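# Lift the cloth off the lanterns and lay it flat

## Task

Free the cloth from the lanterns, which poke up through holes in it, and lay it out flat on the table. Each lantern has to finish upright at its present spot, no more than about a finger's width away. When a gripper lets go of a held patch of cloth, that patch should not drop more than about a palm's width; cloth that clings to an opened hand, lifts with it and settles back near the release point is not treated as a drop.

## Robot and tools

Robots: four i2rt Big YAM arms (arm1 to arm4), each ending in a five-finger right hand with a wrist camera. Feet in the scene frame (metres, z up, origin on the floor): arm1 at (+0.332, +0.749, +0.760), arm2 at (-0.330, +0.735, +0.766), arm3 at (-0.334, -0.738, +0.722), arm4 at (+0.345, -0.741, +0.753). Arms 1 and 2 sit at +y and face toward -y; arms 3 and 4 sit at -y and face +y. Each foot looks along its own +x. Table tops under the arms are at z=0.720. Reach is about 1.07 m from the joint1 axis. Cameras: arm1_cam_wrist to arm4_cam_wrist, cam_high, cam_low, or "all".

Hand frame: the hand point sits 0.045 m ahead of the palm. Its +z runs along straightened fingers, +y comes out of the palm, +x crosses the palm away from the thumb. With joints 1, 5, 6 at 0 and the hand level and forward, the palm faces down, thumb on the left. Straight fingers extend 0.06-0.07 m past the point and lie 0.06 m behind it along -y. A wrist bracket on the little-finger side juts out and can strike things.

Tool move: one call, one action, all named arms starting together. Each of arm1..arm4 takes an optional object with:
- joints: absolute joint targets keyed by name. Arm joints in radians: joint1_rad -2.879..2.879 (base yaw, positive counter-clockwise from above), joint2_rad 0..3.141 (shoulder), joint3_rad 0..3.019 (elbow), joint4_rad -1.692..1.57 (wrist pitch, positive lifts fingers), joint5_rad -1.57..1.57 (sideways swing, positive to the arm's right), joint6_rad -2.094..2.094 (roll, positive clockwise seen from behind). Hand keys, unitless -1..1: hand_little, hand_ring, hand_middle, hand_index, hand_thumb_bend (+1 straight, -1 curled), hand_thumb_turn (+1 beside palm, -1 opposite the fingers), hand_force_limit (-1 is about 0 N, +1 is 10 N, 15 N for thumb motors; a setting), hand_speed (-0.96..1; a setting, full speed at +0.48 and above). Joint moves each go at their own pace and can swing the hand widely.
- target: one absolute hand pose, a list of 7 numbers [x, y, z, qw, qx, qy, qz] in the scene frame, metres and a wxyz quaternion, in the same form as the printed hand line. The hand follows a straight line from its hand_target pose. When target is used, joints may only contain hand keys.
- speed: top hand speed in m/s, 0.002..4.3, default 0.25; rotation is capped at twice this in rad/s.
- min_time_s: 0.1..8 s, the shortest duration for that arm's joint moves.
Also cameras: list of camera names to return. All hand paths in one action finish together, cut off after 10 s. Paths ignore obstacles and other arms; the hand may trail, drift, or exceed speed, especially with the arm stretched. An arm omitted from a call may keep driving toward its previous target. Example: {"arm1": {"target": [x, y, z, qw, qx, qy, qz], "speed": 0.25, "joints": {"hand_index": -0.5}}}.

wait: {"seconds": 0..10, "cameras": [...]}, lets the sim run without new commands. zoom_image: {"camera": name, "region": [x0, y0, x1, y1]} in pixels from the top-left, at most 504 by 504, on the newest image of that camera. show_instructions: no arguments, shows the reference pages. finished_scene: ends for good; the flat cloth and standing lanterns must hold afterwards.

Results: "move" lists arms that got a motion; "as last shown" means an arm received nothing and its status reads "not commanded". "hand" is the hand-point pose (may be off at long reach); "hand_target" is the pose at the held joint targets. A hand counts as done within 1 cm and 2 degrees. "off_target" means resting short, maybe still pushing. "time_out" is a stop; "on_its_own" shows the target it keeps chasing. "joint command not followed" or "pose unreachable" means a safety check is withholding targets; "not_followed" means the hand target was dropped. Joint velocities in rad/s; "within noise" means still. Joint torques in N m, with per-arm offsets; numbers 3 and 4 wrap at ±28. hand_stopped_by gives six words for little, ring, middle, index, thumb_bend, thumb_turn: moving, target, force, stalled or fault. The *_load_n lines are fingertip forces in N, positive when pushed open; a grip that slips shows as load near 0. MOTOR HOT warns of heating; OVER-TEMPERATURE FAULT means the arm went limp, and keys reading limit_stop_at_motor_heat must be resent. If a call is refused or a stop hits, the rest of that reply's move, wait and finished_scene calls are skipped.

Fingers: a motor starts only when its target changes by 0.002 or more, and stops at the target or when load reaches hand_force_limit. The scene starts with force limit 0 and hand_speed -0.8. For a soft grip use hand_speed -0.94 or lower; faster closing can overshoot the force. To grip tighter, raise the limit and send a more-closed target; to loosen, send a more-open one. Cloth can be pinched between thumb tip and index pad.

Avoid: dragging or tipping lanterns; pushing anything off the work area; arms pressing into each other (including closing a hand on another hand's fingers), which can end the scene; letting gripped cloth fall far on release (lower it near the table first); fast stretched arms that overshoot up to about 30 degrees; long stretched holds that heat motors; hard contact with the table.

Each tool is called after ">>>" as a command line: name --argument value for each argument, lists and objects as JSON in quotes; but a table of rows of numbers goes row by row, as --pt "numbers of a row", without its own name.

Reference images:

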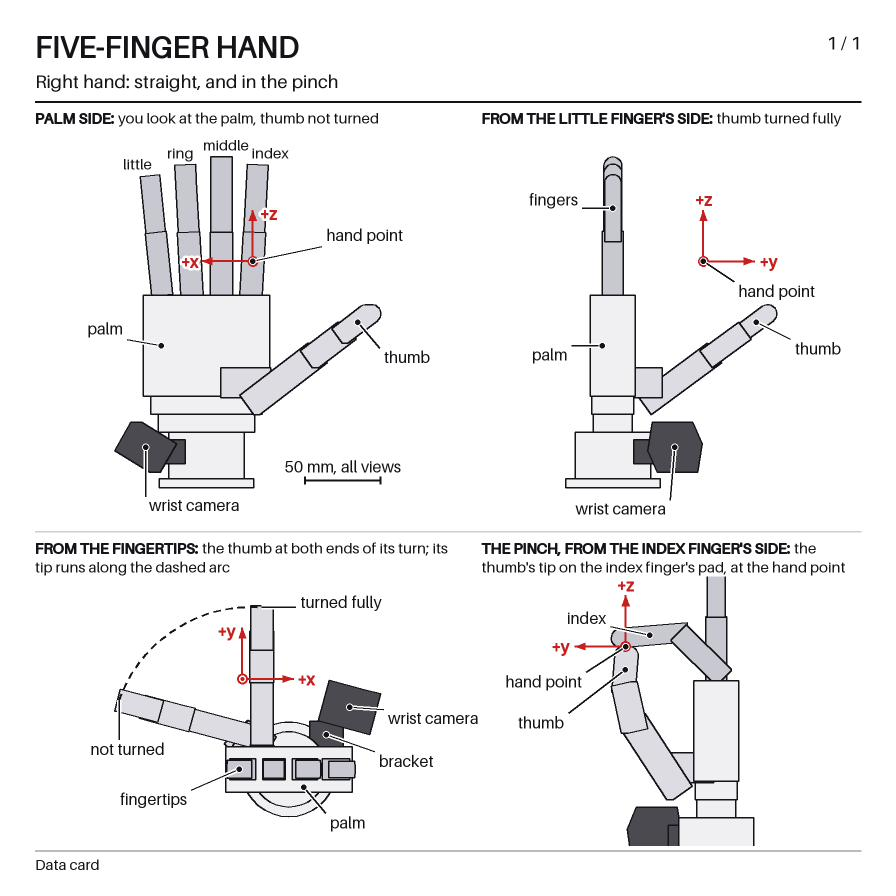

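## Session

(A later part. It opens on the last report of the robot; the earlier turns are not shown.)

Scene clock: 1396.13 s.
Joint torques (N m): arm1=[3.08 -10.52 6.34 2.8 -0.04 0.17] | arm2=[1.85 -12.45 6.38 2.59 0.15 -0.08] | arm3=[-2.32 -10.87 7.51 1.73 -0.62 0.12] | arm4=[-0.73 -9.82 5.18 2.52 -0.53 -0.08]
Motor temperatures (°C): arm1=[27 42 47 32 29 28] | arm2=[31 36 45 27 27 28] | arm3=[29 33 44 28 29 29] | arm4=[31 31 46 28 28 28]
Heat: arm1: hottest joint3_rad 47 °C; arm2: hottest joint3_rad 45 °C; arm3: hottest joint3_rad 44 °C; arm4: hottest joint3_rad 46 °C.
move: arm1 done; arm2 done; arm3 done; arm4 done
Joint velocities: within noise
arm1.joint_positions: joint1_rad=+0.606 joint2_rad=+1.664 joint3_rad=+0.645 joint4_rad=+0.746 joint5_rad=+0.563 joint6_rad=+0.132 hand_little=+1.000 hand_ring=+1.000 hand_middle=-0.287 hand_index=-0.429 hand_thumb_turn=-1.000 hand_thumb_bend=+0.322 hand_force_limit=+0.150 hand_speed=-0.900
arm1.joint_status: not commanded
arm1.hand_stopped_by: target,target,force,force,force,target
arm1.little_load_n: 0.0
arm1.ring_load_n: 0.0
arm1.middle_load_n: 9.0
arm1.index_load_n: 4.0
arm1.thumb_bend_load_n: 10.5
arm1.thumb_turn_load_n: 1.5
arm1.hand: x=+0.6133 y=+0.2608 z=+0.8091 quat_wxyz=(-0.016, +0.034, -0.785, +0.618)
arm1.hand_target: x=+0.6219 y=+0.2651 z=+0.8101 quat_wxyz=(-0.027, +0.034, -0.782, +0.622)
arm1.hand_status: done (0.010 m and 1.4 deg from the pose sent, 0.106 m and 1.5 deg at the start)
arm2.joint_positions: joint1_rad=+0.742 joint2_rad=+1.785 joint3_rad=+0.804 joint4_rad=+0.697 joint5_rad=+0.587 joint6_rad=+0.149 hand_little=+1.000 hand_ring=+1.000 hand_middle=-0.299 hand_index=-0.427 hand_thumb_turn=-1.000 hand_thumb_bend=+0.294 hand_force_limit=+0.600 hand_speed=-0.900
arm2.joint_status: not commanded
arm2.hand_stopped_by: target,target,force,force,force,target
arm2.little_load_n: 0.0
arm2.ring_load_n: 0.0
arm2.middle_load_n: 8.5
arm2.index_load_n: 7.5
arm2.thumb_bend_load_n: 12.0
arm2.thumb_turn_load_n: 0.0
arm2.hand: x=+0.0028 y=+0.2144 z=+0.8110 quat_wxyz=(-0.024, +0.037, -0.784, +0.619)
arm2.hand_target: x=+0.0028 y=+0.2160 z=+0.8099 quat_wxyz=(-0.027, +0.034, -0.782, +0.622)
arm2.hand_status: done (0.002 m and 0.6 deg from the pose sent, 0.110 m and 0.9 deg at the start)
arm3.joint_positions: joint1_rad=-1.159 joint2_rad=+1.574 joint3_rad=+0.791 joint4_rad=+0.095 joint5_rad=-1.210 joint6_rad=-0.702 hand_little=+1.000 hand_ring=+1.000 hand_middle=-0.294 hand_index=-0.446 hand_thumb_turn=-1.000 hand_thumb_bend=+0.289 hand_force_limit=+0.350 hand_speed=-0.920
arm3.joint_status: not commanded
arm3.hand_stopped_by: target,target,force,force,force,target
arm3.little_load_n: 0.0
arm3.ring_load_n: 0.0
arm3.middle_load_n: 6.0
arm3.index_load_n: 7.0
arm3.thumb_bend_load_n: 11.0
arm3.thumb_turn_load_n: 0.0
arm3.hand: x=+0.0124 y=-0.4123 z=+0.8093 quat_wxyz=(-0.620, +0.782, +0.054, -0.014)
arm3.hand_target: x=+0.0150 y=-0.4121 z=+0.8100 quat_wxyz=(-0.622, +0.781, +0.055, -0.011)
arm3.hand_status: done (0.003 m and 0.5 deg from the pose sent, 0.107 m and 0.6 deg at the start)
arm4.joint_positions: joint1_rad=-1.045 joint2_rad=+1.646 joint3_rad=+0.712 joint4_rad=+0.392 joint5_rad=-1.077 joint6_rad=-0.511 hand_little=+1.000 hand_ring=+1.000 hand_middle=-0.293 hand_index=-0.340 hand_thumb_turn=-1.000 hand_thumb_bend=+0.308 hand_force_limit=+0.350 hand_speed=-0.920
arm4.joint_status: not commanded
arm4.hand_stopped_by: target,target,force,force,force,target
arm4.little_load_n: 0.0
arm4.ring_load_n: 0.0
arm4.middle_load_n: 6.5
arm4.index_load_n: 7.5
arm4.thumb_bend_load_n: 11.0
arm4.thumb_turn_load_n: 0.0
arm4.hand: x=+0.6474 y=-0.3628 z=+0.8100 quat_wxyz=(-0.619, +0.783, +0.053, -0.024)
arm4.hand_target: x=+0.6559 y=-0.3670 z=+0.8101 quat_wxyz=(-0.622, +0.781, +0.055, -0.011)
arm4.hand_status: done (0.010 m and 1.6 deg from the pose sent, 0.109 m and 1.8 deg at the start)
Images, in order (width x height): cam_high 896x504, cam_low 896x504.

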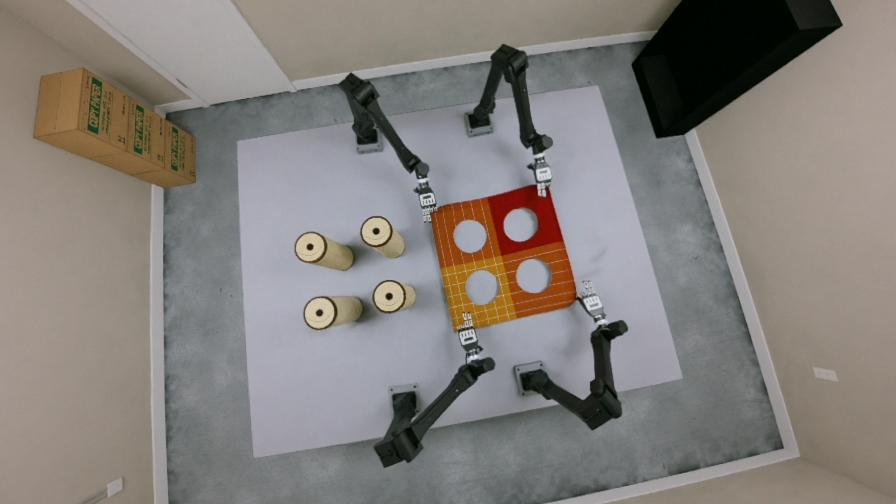

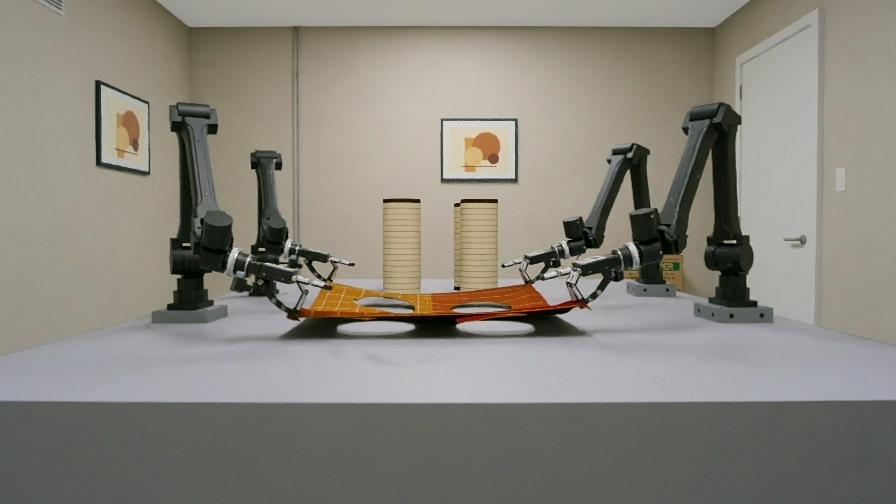

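>>> move --arm1 '{"target": [0.627, 0.272, 0.758, 0.0272, -0.0341, 0.7819, -0.6220], "speed": 0.04}' --arm2 '{"target": [-0.002, 0.223, 0.758, 0.0272, -0.0341, 0.7819, -0.6220], "speed": 0.04}' --arm3 '{"target": [0.010, -0.419, 0.755, 0.6225, -0.7807, -0.0546, 0.0109], "speed": 0.04}' --arm4 '{"target": [0.661, -0.374, 0.758, 0.6225, -0.7807, -0.0546, 0.0109], "speed": 0.04}' --cameras '["all"]'

>>> zoom_image --camera "cam_high" --region '[400, 160, 620, 380]'

>>> zoom_image --camera "cam_low" --region '[250, 200, 650, 360]'

Scene clock: 1404.60 s.
Joint torques (N m): arm1=[3.6 -11.52 4.31 2.55 0.03 0.11] | arm2=[1.96 -12.57 4.96 2.54 0.17 -0.08] | arm3=[-3.02 -10.99 6.15 1.68 -0.76 0] | arm4=[-0.97 -10.23 3.97 2.41 -0.5 -0.11]
Motor temperatures (°C): arm1=[27 41 46 32 29 28] | arm2=[31 36 44 27 27 28] | arm3=[29 33 43 28 29 29] | arm4=[31 31 44 28 28 28]
Heat: arm1: hottest joint3_rad 46 °C; arm2: hottest joint3_rad 44 °C; arm3: hottest joint3_rad 43 °C; arm4: hottest joint3_rad 44 °C.
move: arm1 off_target; arm2 done; arm3 done; arm4 done
Joint velocities: within noise
arm1.joint_positions: joint1_rad=+0.620 joint2_rad=+1.822 joint3_rad=+0.636 joint4_rad=+0.923 joint5_rad=+0.582 joint6_rad=+0.139 hand_little=+1.000 hand_ring=+1.000 hand_middle=-0.287 hand_index=-0.429 hand_thumb_turn=-1.000 hand_thumb_bend=+0.322 hand_force_limit=+0.150 hand_speed=-0.900
arm1.joint_status: not commanded
arm1.hand_stopped_by: target,target,force,force,force,target
arm1.little_load_n: 0.0
arm1.ring_load_n: 0.0
arm1.middle_load_n: 9.5
arm1.index_load_n: 4.0
arm1.thumb_bend_load_n: 10.5
arm1.thumb_turn_load_n: 1.5
arm1.hand: x=+0.6179 y=+0.2629 z=+0.7622 quat_wxyz=(-0.018, +0.029, -0.782, +0.622)
arm1.hand_target: x=+0.6267 y=+0.2720 z=+0.7580 quat_wxyz=(-0.027, +0.034, -0.782, +0.622)
arm1.hand_status: off_target (0.014 m and 1.2 deg from the pose sent, 0.054 m and 1.4 deg at the start)
arm2.joint_positions: joint1_rad=+0.742 joint2_rad=+1.912 joint3_rad=+0.777 joint4_rad=+0.859 joint5_rad=+0.587 joint6_rad=+0.149 hand_little=+1.000 hand_ring=+1.000 hand_middle=-0.299 hand_index=-0.427 hand_thumb_turn=-1.000 hand_thumb_bend=+0.294 hand_force_limit=+0.600 hand_speed=-0.900
arm2.joint_status: not commanded
arm2.hand_stopped_by: target,target,force,force,force,target
arm2.little_load_n: 0.0
arm2.ring_load_n: 0.0
arm2.middle_load_n: 8.5
arm2.index_load_n: 7.0
arm2.thumb_bend_load_n: 12.0
arm2.thumb_turn_load_n: 0.0
arm2.hand: x=-0.0016 y=+0.2197 z=+0.7616 quat_wxyz=(-0.025, +0.036, -0.782, +0.621)
arm2.hand_target: x=-0.0022 y=+0.2230 z=+0.7581 quat_wxyz=(-0.027, +0.034, -0.782, +0.622)
arm2.hand_status: done (0.005 m and 0.4 deg from the pose sent, 0.054 m and 0.6 deg at the start)
arm3.joint_positions: joint1_rad=-1.161 joint2_rad=+1.690 joint3_rad=+0.740 joint4_rad=+0.253 joint5_rad=-1.215 joint6_rad=-0.710 hand_little=+1.000 hand_ring=+1.000 hand_middle=-0.294 hand_index=-0.446 hand_thumb_turn=-1.000 hand_thumb_bend=+0.289 hand_force_limit=+0.350 hand_speed=-0.920
arm3.joint_status: not commanded
arm3.hand_stopped_by: target,target,force,force,force,target
arm3.little_load_n: 0.0
arm3.ring_load_n: 0.0
arm3.middle_load_n: 6.5
arm3.index_load_n: 7.0
arm3.thumb_bend_load_n: 10.5
arm3.thumb_turn_load_n: 0.0
arm3.hand: x=+0.0066 y=-0.4157 z=+0.7569 quat_wxyz=(-0.620, +0.782, +0.054, -0.016)
arm3.hand_target: x=+0.0099 y=-0.4191 z=+0.7549 quat_wxyz=(-0.622, +0.781, +0.055, -0.011)
arm3.hand_status: done (0.005 m and 0.7 deg from the pose sent, 0.055 m and 0.5 deg at the start)
arm4.joint_positions: joint1_rad=-1.064 joint2_rad=+1.788 joint3_rad=+0.702 joint4_rad=+0.533 joint5_rad=-1.097 joint6_rad=-0.532 hand_little=+1.000 hand_ring=+1.000 hand_middle=-0.293 hand_index=-0.340 hand_thumb_turn=-1.000 hand_thumb_bend=+0.308 hand_force_limit=+0.350 hand_speed=-0.920
arm4.joint_status: not commanded
arm4.hand_stopped_by: target,target,force,force,force,target
arm4.little_load_n: 0.0
arm4.ring_load_n: 0.0
arm4.middle_load_n: 6.5
arm4.index_load_n: 8.5
arm4.thumb_bend_load_n: 11.0
arm4.thumb_turn_load_n: 0.5
arm4.hand: x=+0.6536 y=-0.3676 z=+0.7614 quat_wxyz=(-0.621, +0.782, +0.055, -0.023)
arm4.hand_target: x=+0.6609 y=-0.3740 z=+0.7581 quat_wxyz=(-0.622, +0.781, +0.055, -0.011)
arm4.hand_status: done (0.010 m and 1.4 deg from the pose sent, 0.055 m and 1.6 deg at the start)
pictures: arm1_cam_wrist, arm2_cam_wrist, arm3_cam_wrist, arm4_cam_wrist, cam_high, cam_low
Images, in order (width x height): arm1_cam_wrist 672x504, arm2_cam_wrist 672x504, arm3_cam_wrist 672x504, arm4_cam_wrist 672x504, cam_high 896x504, cam_low 896x504.

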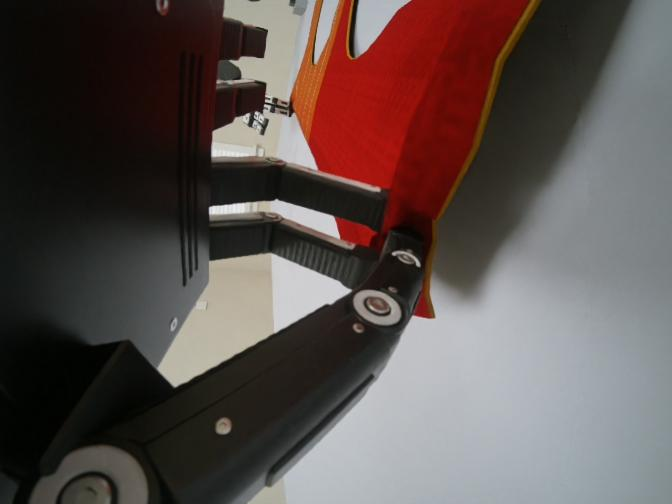

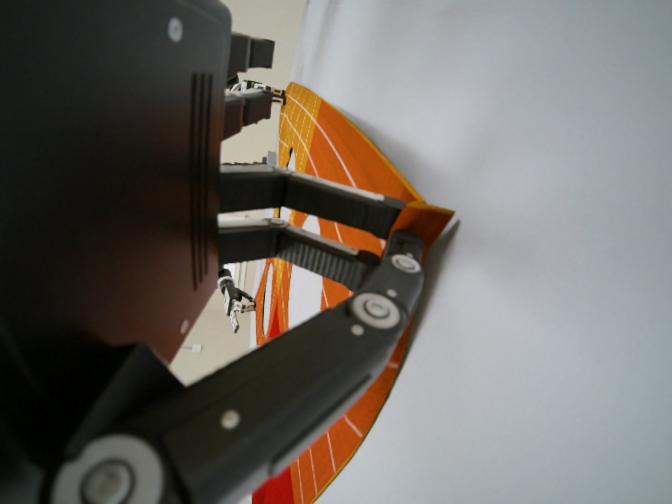

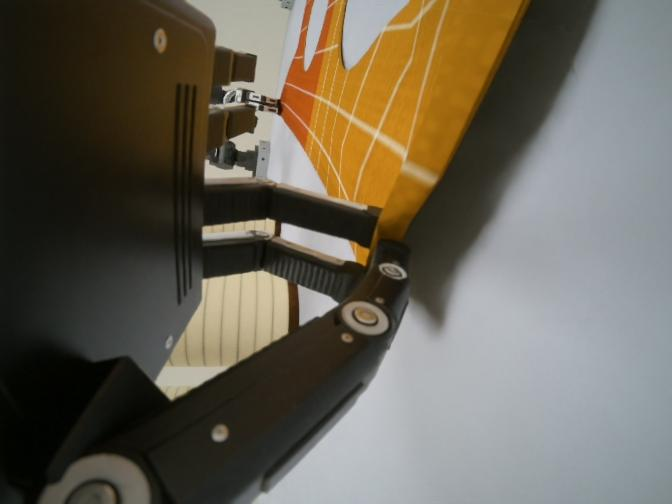

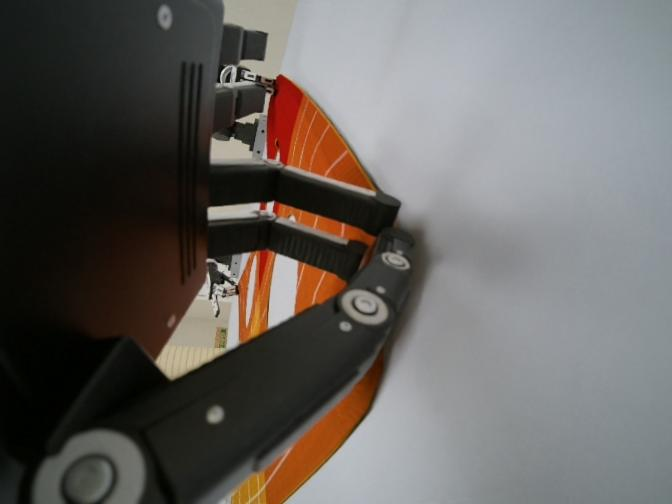

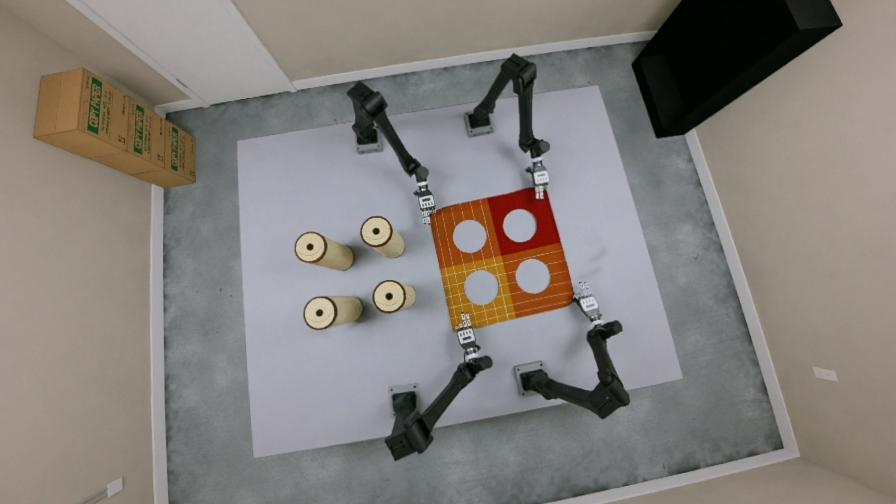

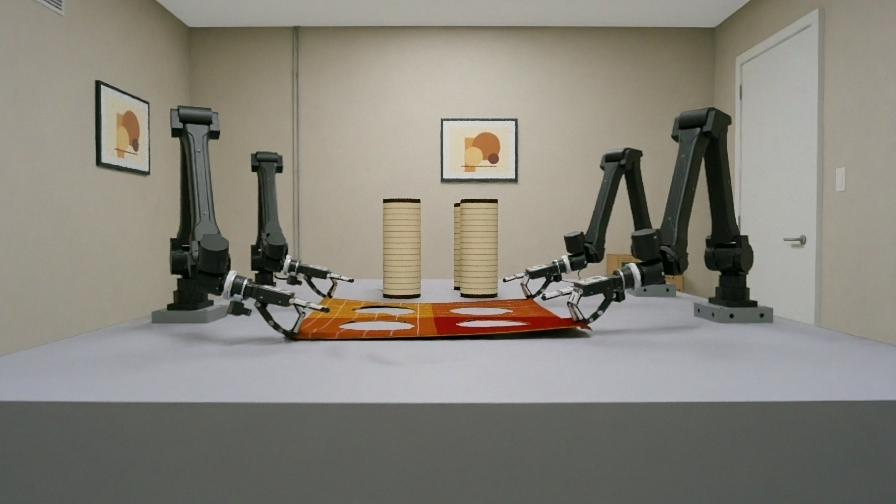

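Scaled by 2.291 from the camera's image (finer frame: 1280x720).

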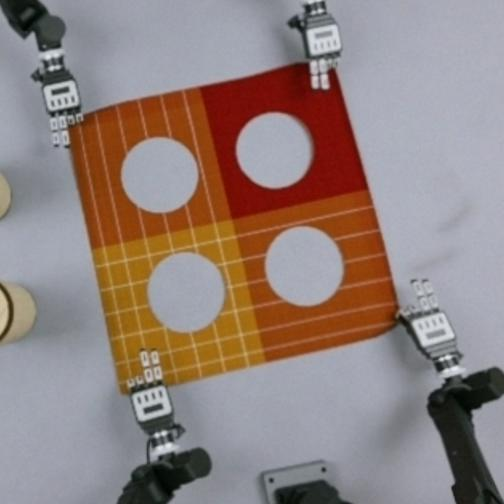

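Scaled by 1.260 from the camera's image (finer frame: 1280x720).

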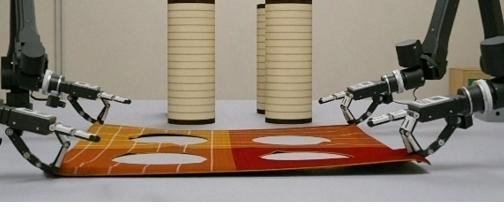

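>>> move --arm1 '{"target": [0.632, 0.280, 0.736, 0.0272, -0.0341, 0.7819, -0.6220], "speed": 0.03}' --arm2 '{"target": [-0.003, 0.226, 0.740, 0.0272, -0.0341, 0.7819, -0.6220], "speed": 0.03}' --arm3 '{"target": [0.010, -0.422, 0.736, 0.6225, -0.7807, -0.0546, 0.0109], "speed": 0.03}' --arm4 '{"target": [0.664, -0.378, 0.736, 0.6225, -0.7807, -0.0546, 0.0109], "speed": 0.03}' --cameras '["cam_high", "cam_low"]'

>>> zoom_image --camera "cam_high" --region '[400, 160, 620, 380]'

>>> zoom_image --camera "cam_low" --region '[250, 240, 450, 360]'

>>> zoom_image --camera "cam_low" --region '[450, 240, 650, 360]'

Scene clock: 1411.30 s.
Joint torques (N m): arm1=[4.13 -11.99 3.48 2.45 -0.09 0.13] | arm2=[2.14 -12.63 4.15 2.44 0.13 -0.08] | arm3=[-3.14 -11.22 5.59 1.7 -0.76 -0.01] | arm4=[-1.03 -8.64 3.82 2.21 0.03 -0.19]
Motor temperatures (°C): arm1=[27 41 45 32 29 28] | arm2=[31 36 43 27 27 28] | arm3=[29 33 42 28 29 29] | arm4=[31 31 44 28 28 28]
Heat: arm1: hottest joint3_rad 45 °C; arm2: hottest joint3_rad 43 °C; arm3: hottest joint3_rad 42 °C; arm4: hottest joint3_rad 44 °C.
move: arm1 off_target; arm2 done; arm3 done; arm4 off_target
Joint velocities: within noise
arm1.joint_positions: joint1_rad=+0.638 joint2_rad=+1.890 joint3_rad=+0.636 joint4_rad=+0.996 joint5_rad=+0.606 joint6_rad=+0.144 hand_little=+1.000 hand_ring=+1.000 hand_middle=-0.287 hand_index=-0.429 hand_thumb_turn=-1.000 hand_thumb_bend=+0.322 hand_force_limit=+0.150 hand_speed=-0.900
arm1.joint_status: not commanded
arm1.hand_stopped_by: target,target,force,force,force,target
arm1.little_load_n: 0.0
arm1.ring_load_n: 0.0
arm1.middle_load_n: 10.5
arm1.index_load_n: 4.5
arm1.thumb_bend_load_n: 10.5
arm1.thumb_turn_load_n: 1.5
arm1.hand: x=+0.6224 y=+0.2672 z=+0.7438 quat_wxyz=(-0.017, +0.026, -0.779, +0.626)
arm1.hand_target: x=+0.6315 y=+0.2800 z=+0.7362 quat_wxyz=(-0.027, +0.034, -0.782, +0.622)
arm1.hand_status: off_target (0.018 m and 1.6 deg from the pose sent, 0.034 m and 1.2 deg at the start)
arm2.joint_positions: joint1_rad=+0.742 joint2_rad=+1.959 joint3_rad=+0.777 joint4_rad=+0.916 joint5_rad=+0.590 joint6_rad=+0.150 hand_little=+1.000 hand_ring=+1.000 hand_middle=-0.299 hand_index=-0.427 hand_thumb_turn=-1.000 hand_thumb_bend=+0.294 hand_force_limit=+0.600 hand_speed=-0.900
arm2.joint_status: not commanded
arm2.hand_stopped_by: target,target,force,force,force,target
arm2.little_load_n: 0.0
arm2.ring_load_n: 0.0
arm2.middle_load_n: 9.0
arm2.index_load_n: 7.0
arm2.thumb_bend_load_n: 12.0
arm2.thumb_turn_load_n: 0.0
arm2.hand: x=-0.0020 y=+0.2192 z=+0.7476 quat_wxyz=(-0.026, +0.033, -0.780, +0.625)
arm2.hand_target: x=-0.0032 y=+0.2260 z=+0.7401 quat_wxyz=(-0.027, +0.034, -0.782, +0.622)
arm2.hand_status: done (0.010 m and 0.4 deg from the pose sent, 0.023 m and 0.3 deg at the start)
arm3.joint_positions: joint1_rad=-1.167 joint2_rad=+1.738 joint3_rad=+0.734 joint4_rad=+0.300 joint5_rad=-1.221 joint6_rad=-0.722 hand_little=+1.000 hand_ring=+1.000 hand_middle=-0.294 hand_index=-0.446 hand_thumb_turn=-1.000 hand_thumb_bend=+0.289 hand_force_limit=+0.350 hand_speed=-0.920
arm3.joint_status: not commanded
arm3.hand_stopped_by: target,target,force,force,force,target
arm3.little_load_n: 0.0
arm3.ring_load_n: 0.0
arm3.middle_load_n: 6.5
arm3.index_load_n: 7.0
arm3.thumb_bend_load_n: 11.0
arm3.thumb_turn_load_n: 0.0
arm3.hand: x=+0.0078 y=-0.4179 z=+0.7395 quat_wxyz=(-0.621, +0.782, +0.056, -0.014)
arm3.hand_target: x=+0.0099 y=-0.4220 z=+0.7360 quat_wxyz=(-0.622, +0.781, +0.055, -0.011)
arm3.hand_status: done (0.006 m and 0.5 deg from the pose sent, 0.022 m and 0.6 deg at the start)
arm4.joint_positions: joint1_rad=-1.076 joint2_rad=+1.831 joint3_rad=+0.702 joint4_rad=+0.588 joint5_rad=-1.121 joint6_rad=-0.539 hand_little=+1.000 hand_ring=+1.000 hand_middle=-0.293 hand_index=-0.340 hand_thumb_turn=-1.000 hand_thumb_bend=+0.308 hand_force_limit=+0.350 hand_speed=-0.920
arm4.joint_status: not commanded
arm4.hand_stopped_by: target,target,force,force,force,target
arm4.little_load_n: -0.5
arm4.ring_load_n: 0.0
arm4.middle_load_n: 1.5
arm4.index_load_n: 9.5
arm4.thumb_bend_load_n: 5.5
arm4.thumb_turn_load_n: 2.0
arm4.hand: x=+0.6562 y=-0.3699 z=+0.7507 quat_wxyz=(-0.627, +0.776, +0.063, -0.021)
arm4.hand_target: x=+0.6635 y=-0.3782 z=+0.7365 quat_wxyz=(-0.622, +0.781, +0.055, -0.011)
arm4.hand_status: off_target (0.019 m and 1.7 deg from the pose sent, 0.029 m and 1.4 deg at the start)
Images, in order (width x height): cam_high 896x504, cam_low 896x504.

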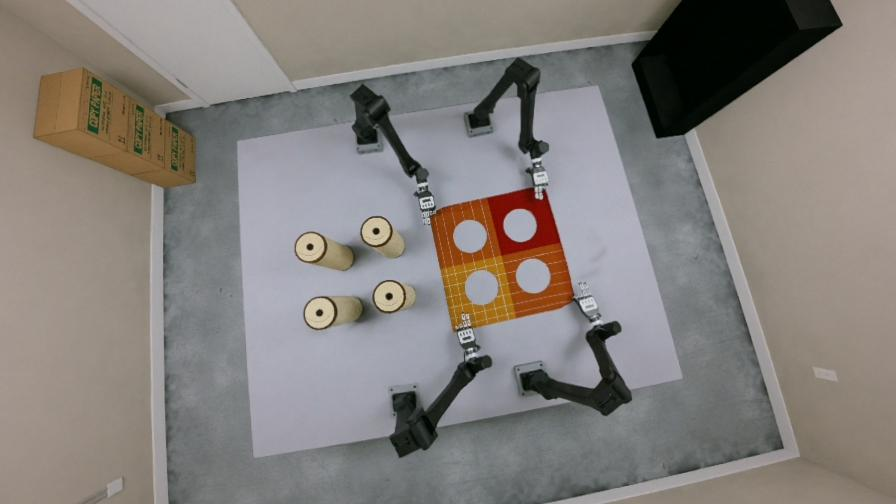

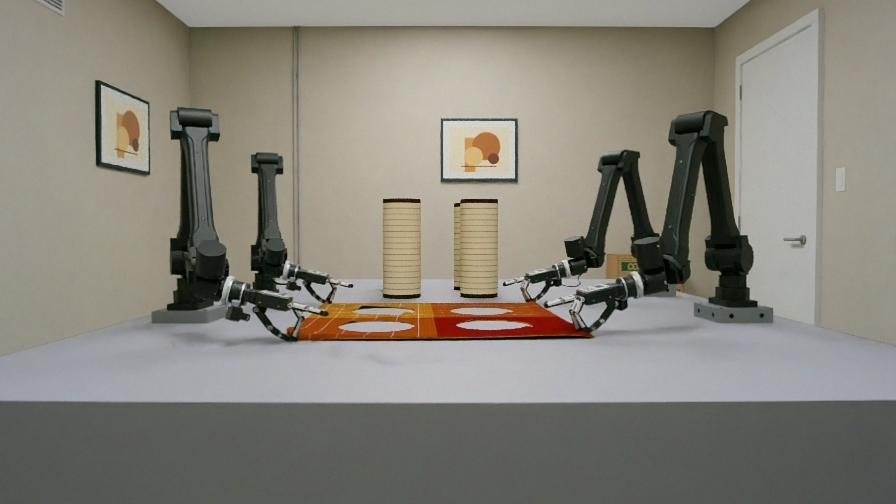

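Scaled by 2.291 from the camera's image (finer frame: 1280x720).

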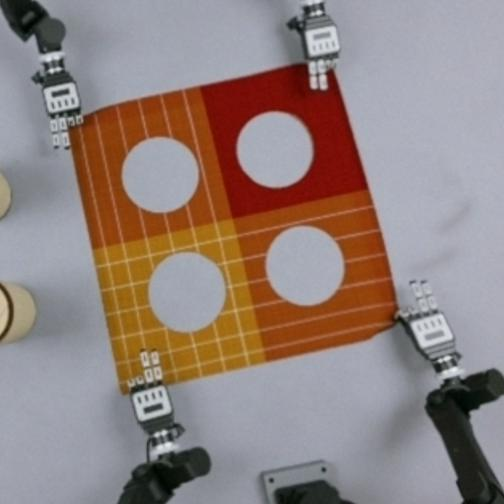

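Scaled by 2.520 from the camera's image (finer frame: 1280x720).

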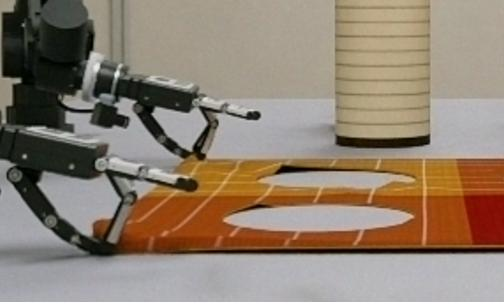

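Scaled by 2.520 from the camera's image (finer frame: 1280x720).

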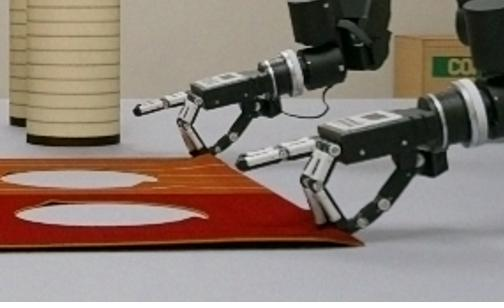

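>>> move --arm1 '{"joints": {"hand_index": 0.0, "hand_middle": 0.0, "hand_thumb_bend": 0.6, "hand_speed": -0.8}}' --arm2 '{"joints": {"hand_index": 0.0, "hand_middle": 0.0, "hand_thumb_bend": 0.6, "hand_speed": -0.8}}' --arm3 '{"joints": {"hand_index": 0.0, "hand_middle": 0.0, "hand_thumb_bend": 0.6, "hand_speed": -0.8}}' --arm4 '{"joints": {"hand_index": 0.0, "hand_middle": 0.0, "hand_thumb_bend": 0.6, "hand_speed": -0.8}}' --cameras '["all"]'

>>> zoom_image --camera "cam_low" --region '[250, 240, 450, 360]'

>>> zoom_image --camera "cam_low" --region '[450, 240, 650, 360]'

Scene clock: 1422.17 s.
Joint torques (N m): arm1=[2.84 -11.75 3.89 1.8 -0.13 0.05] | arm2=[2.14 -12.4 4.27 1.57 -0.04 -0.11] | arm3=[-2.84 -11.11 5.9 1.28 -0.13 -0.01] | arm4=[-0.91 -8.23 3.74 1.47 0.85 -0.23]
Motor temperatures (°C): arm1=[27 41 43 32 29 28] | arm2=[31 36 42 27 26 28] | arm3=[29 33 41 28 29 29] | arm4=[31 31 43 28 28 28]
Heat: arm1: hottest joint3_rad 43 °C; arm2: hottest joint3_rad 42 °C; arm3: hottest joint3_rad 41 °C; arm4: hottest joint3_rad 43 °C.
move: arm1 done; arm2 done; arm3 done; arm4 done
Joint velocities: within noise
arm1.joint_positions: joint1_rad=+0.647 joint2_rad=+1.890 joint3_rad=+0.630 joint4_rad=+1.016 joint5_rad=+0.608 joint6_rad=+0.150 hand_little=+1.000 hand_ring=+1.000 hand_middle=+0.000 hand_index=+0.000 hand_thumb_turn=-1.000 hand_thumb_bend=+0.596 hand_force_limit=+0.150 hand_speed=-0.800
arm1.joint_status: all done
arm1.hand_stopped_by: target,target,target,target,target,target
arm1.little_load_n: -0.5
arm1.ring_load_n: 0.0
arm1.middle_load_n: 0.0
arm1.index_load_n: 0.0
arm1.thumb_bend_load_n: -5.0
arm1.thumb_turn_load_n: -1.0
arm1.hand: x=+0.6264 y=+0.2701 z=+0.7465 quat_wxyz=(-0.024, +0.024, -0.776, +0.630)
arm1.hand_target: x=+0.6316 y=+0.2798 z=+0.7363 quat_wxyz=(-0.027, +0.034, -0.782, +0.622)
arm1.hand_status: not commanded
arm2.joint_positions: joint1_rad=+0.742 joint2_rad=+1.957 joint3_rad=+0.776 joint4_rad=+0.938 joint5_rad=+0.595 joint6_rad=+0.153 hand_little=+1.000 hand_ring=+1.000 hand_middle=+0.000 hand_index=+0.000 hand_thumb_turn=-1.000 hand_thumb_bend=+0.597 hand_force_limit=+0.600 hand_speed=-0.800
arm2.joint_status: all done
arm2.hand_stopped_by: target,target,target,target,target,target
arm2.little_load_n: 0.0
arm2.ring_load_n: 0.0
arm2.middle_load_n: 0.0
arm2.index_load_n: 0.0
arm2.thumb_bend_load_n: -5.5
arm2.thumb_turn_load_n: -1.0
arm2.hand: x=-0.0009 y=+0.2170 z=+0.7542 quat_wxyz=(-0.031, +0.025, -0.774, +0.632)
arm2.hand_target: x=-0.0032 y=+0.2259 z=+0.7401 quat_wxyz=(-0.027, +0.034, -0.782, +0.622)
arm2.hand_status: not commanded
arm3.joint_positions: joint1_rad=-1.169 joint2_rad=+1.738 joint3_rad=+0.729 joint4_rad=+0.311 joint5_rad=-1.237 joint6_rad=-0.722 hand_little=+1.000 hand_ring=+1.000 hand_middle=+0.000 hand_index=+0.000 hand_thumb_turn=-1.000 hand_thumb_bend=+0.594 hand_force_limit=+0.350 hand_speed=-0.800
arm3.joint_status: all done
arm3.hand_stopped_by: target,target,target,target,target,target
arm3.little_load_n: 0.0
arm3.ring_load_n: 0.0
arm3.middle_load_n: 0.0
arm3.index_load_n: -0.5
arm3.thumb_bend_load_n: -9.0
arm3.thumb_turn_load_n: -1.0
arm3.hand: x=+0.0057 y=-0.4183 z=+0.7410 quat_wxyz=(-0.625, +0.778, +0.061, -0.016)
arm3.hand_target: x=+0.0100 y=-0.4220 z=+0.7360 quat_wxyz=(-0.622, +0.781, +0.055, -0.011)
arm3.hand_status: not commanded
arm4.joint_positions: joint1_rad=-1.077 joint2_rad=+1.826 joint3_rad=+0.704 joint4_rad=+0.609 joint5_rad=-1.141 joint6_rad=-0.535 hand_little=+1.000 hand_ring=+1.000 hand_middle=+0.000 hand_index=+0.000 hand_thumb_turn=-1.000 hand_thumb_bend=+0.591 hand_force_limit=+0.350 hand_speed=-0.800
arm4.joint_status: all done
arm4.hand_stopped_by: target,target,target,target,target,target
arm4.little_load_n: 0.0
arm4.ring_load_n: 0.0
arm4.middle_load_n: 0.0
arm4.index_load_n: 0.0
arm4.thumb_bend_load_n: -13.5
arm4.thumb_turn_load_n: 1.5
arm4.hand: x=+0.6568 y=-0.3681 z=+0.7574 quat_wxyz=(-0.635, +0.769, +0.074, -0.019)
arm4.hand_target: x=+0.6634 y=-0.3782 z=+0.7364 quat_wxyz=(-0.622, +0.781, +0.055, -0.011)
arm4.hand_status: not commanded
pictures: arm1_cam_wrist, arm2_cam_wrist, arm3_cam_wrist, arm4_cam_wrist, cam_high, cam_low
Images, in order (width x height): arm1_cam_wrist 672x504, arm2_cam_wrist 672x504, arm3_cam_wrist 672x504, arm4_cam_wrist 672x504, cam_high 896x504, cam_low 896x504.

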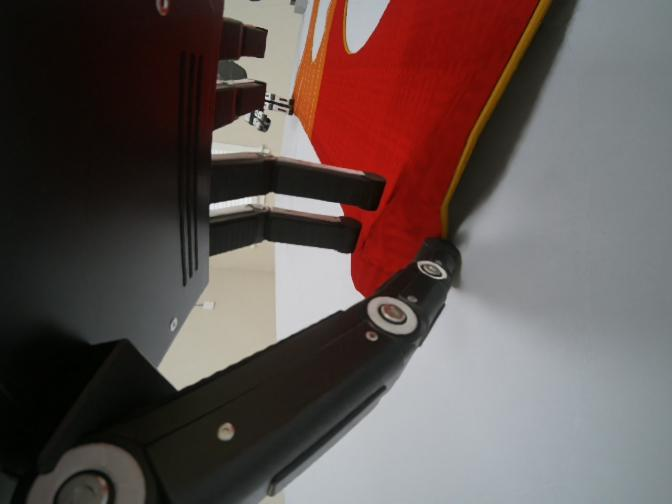

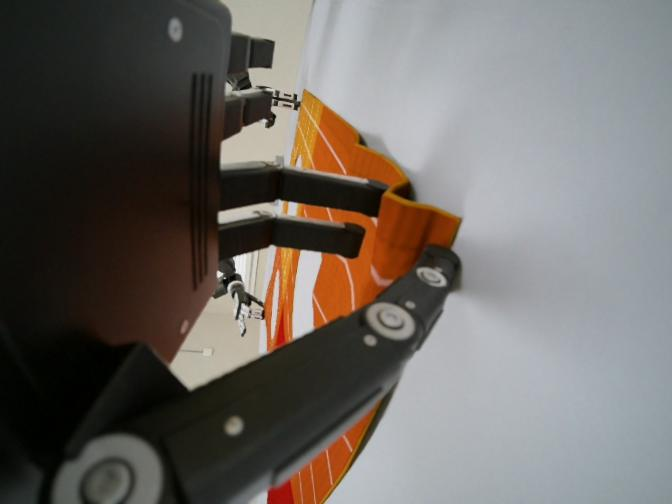

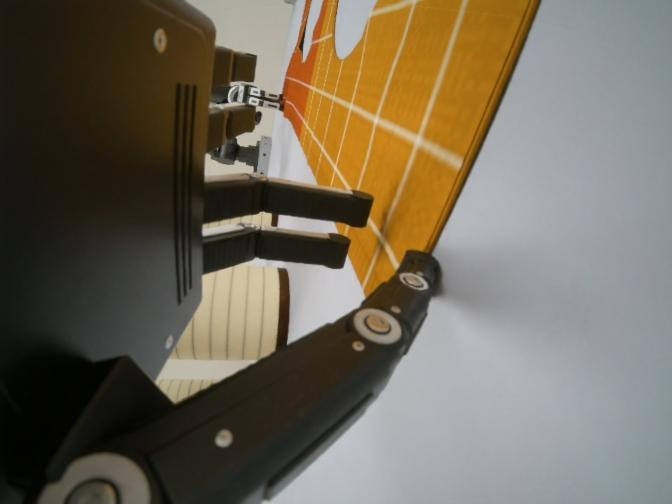

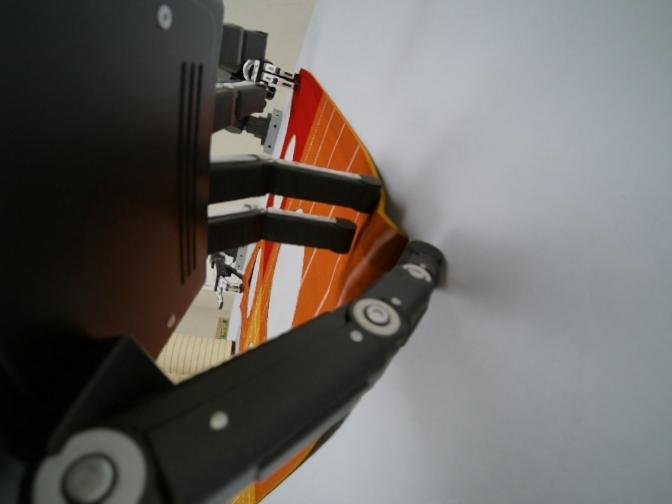

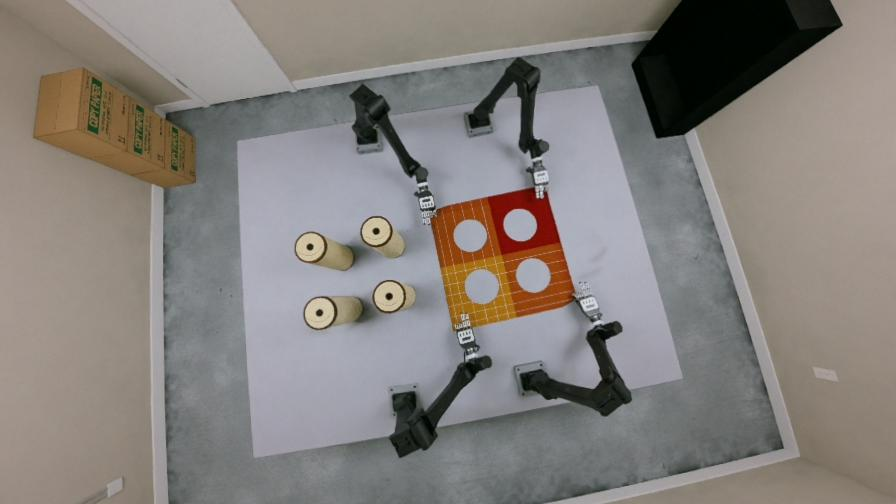

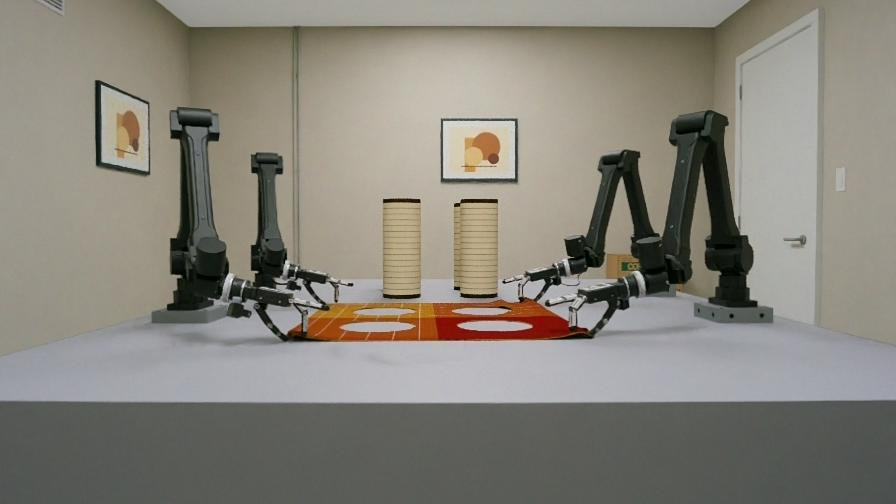

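Scaled by 2.520 from the camera's image (finer frame: 1280x720).

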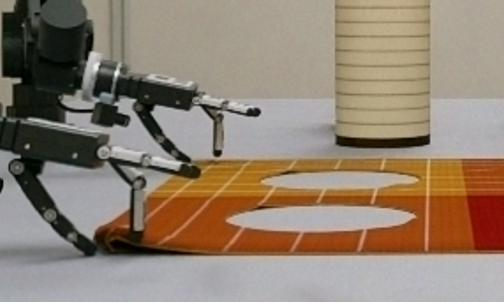

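Scaled by 2.520 from the camera's image (finer frame: 1280x720).

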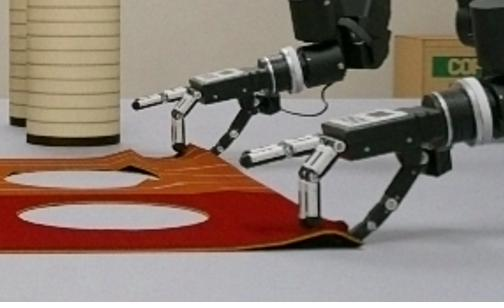

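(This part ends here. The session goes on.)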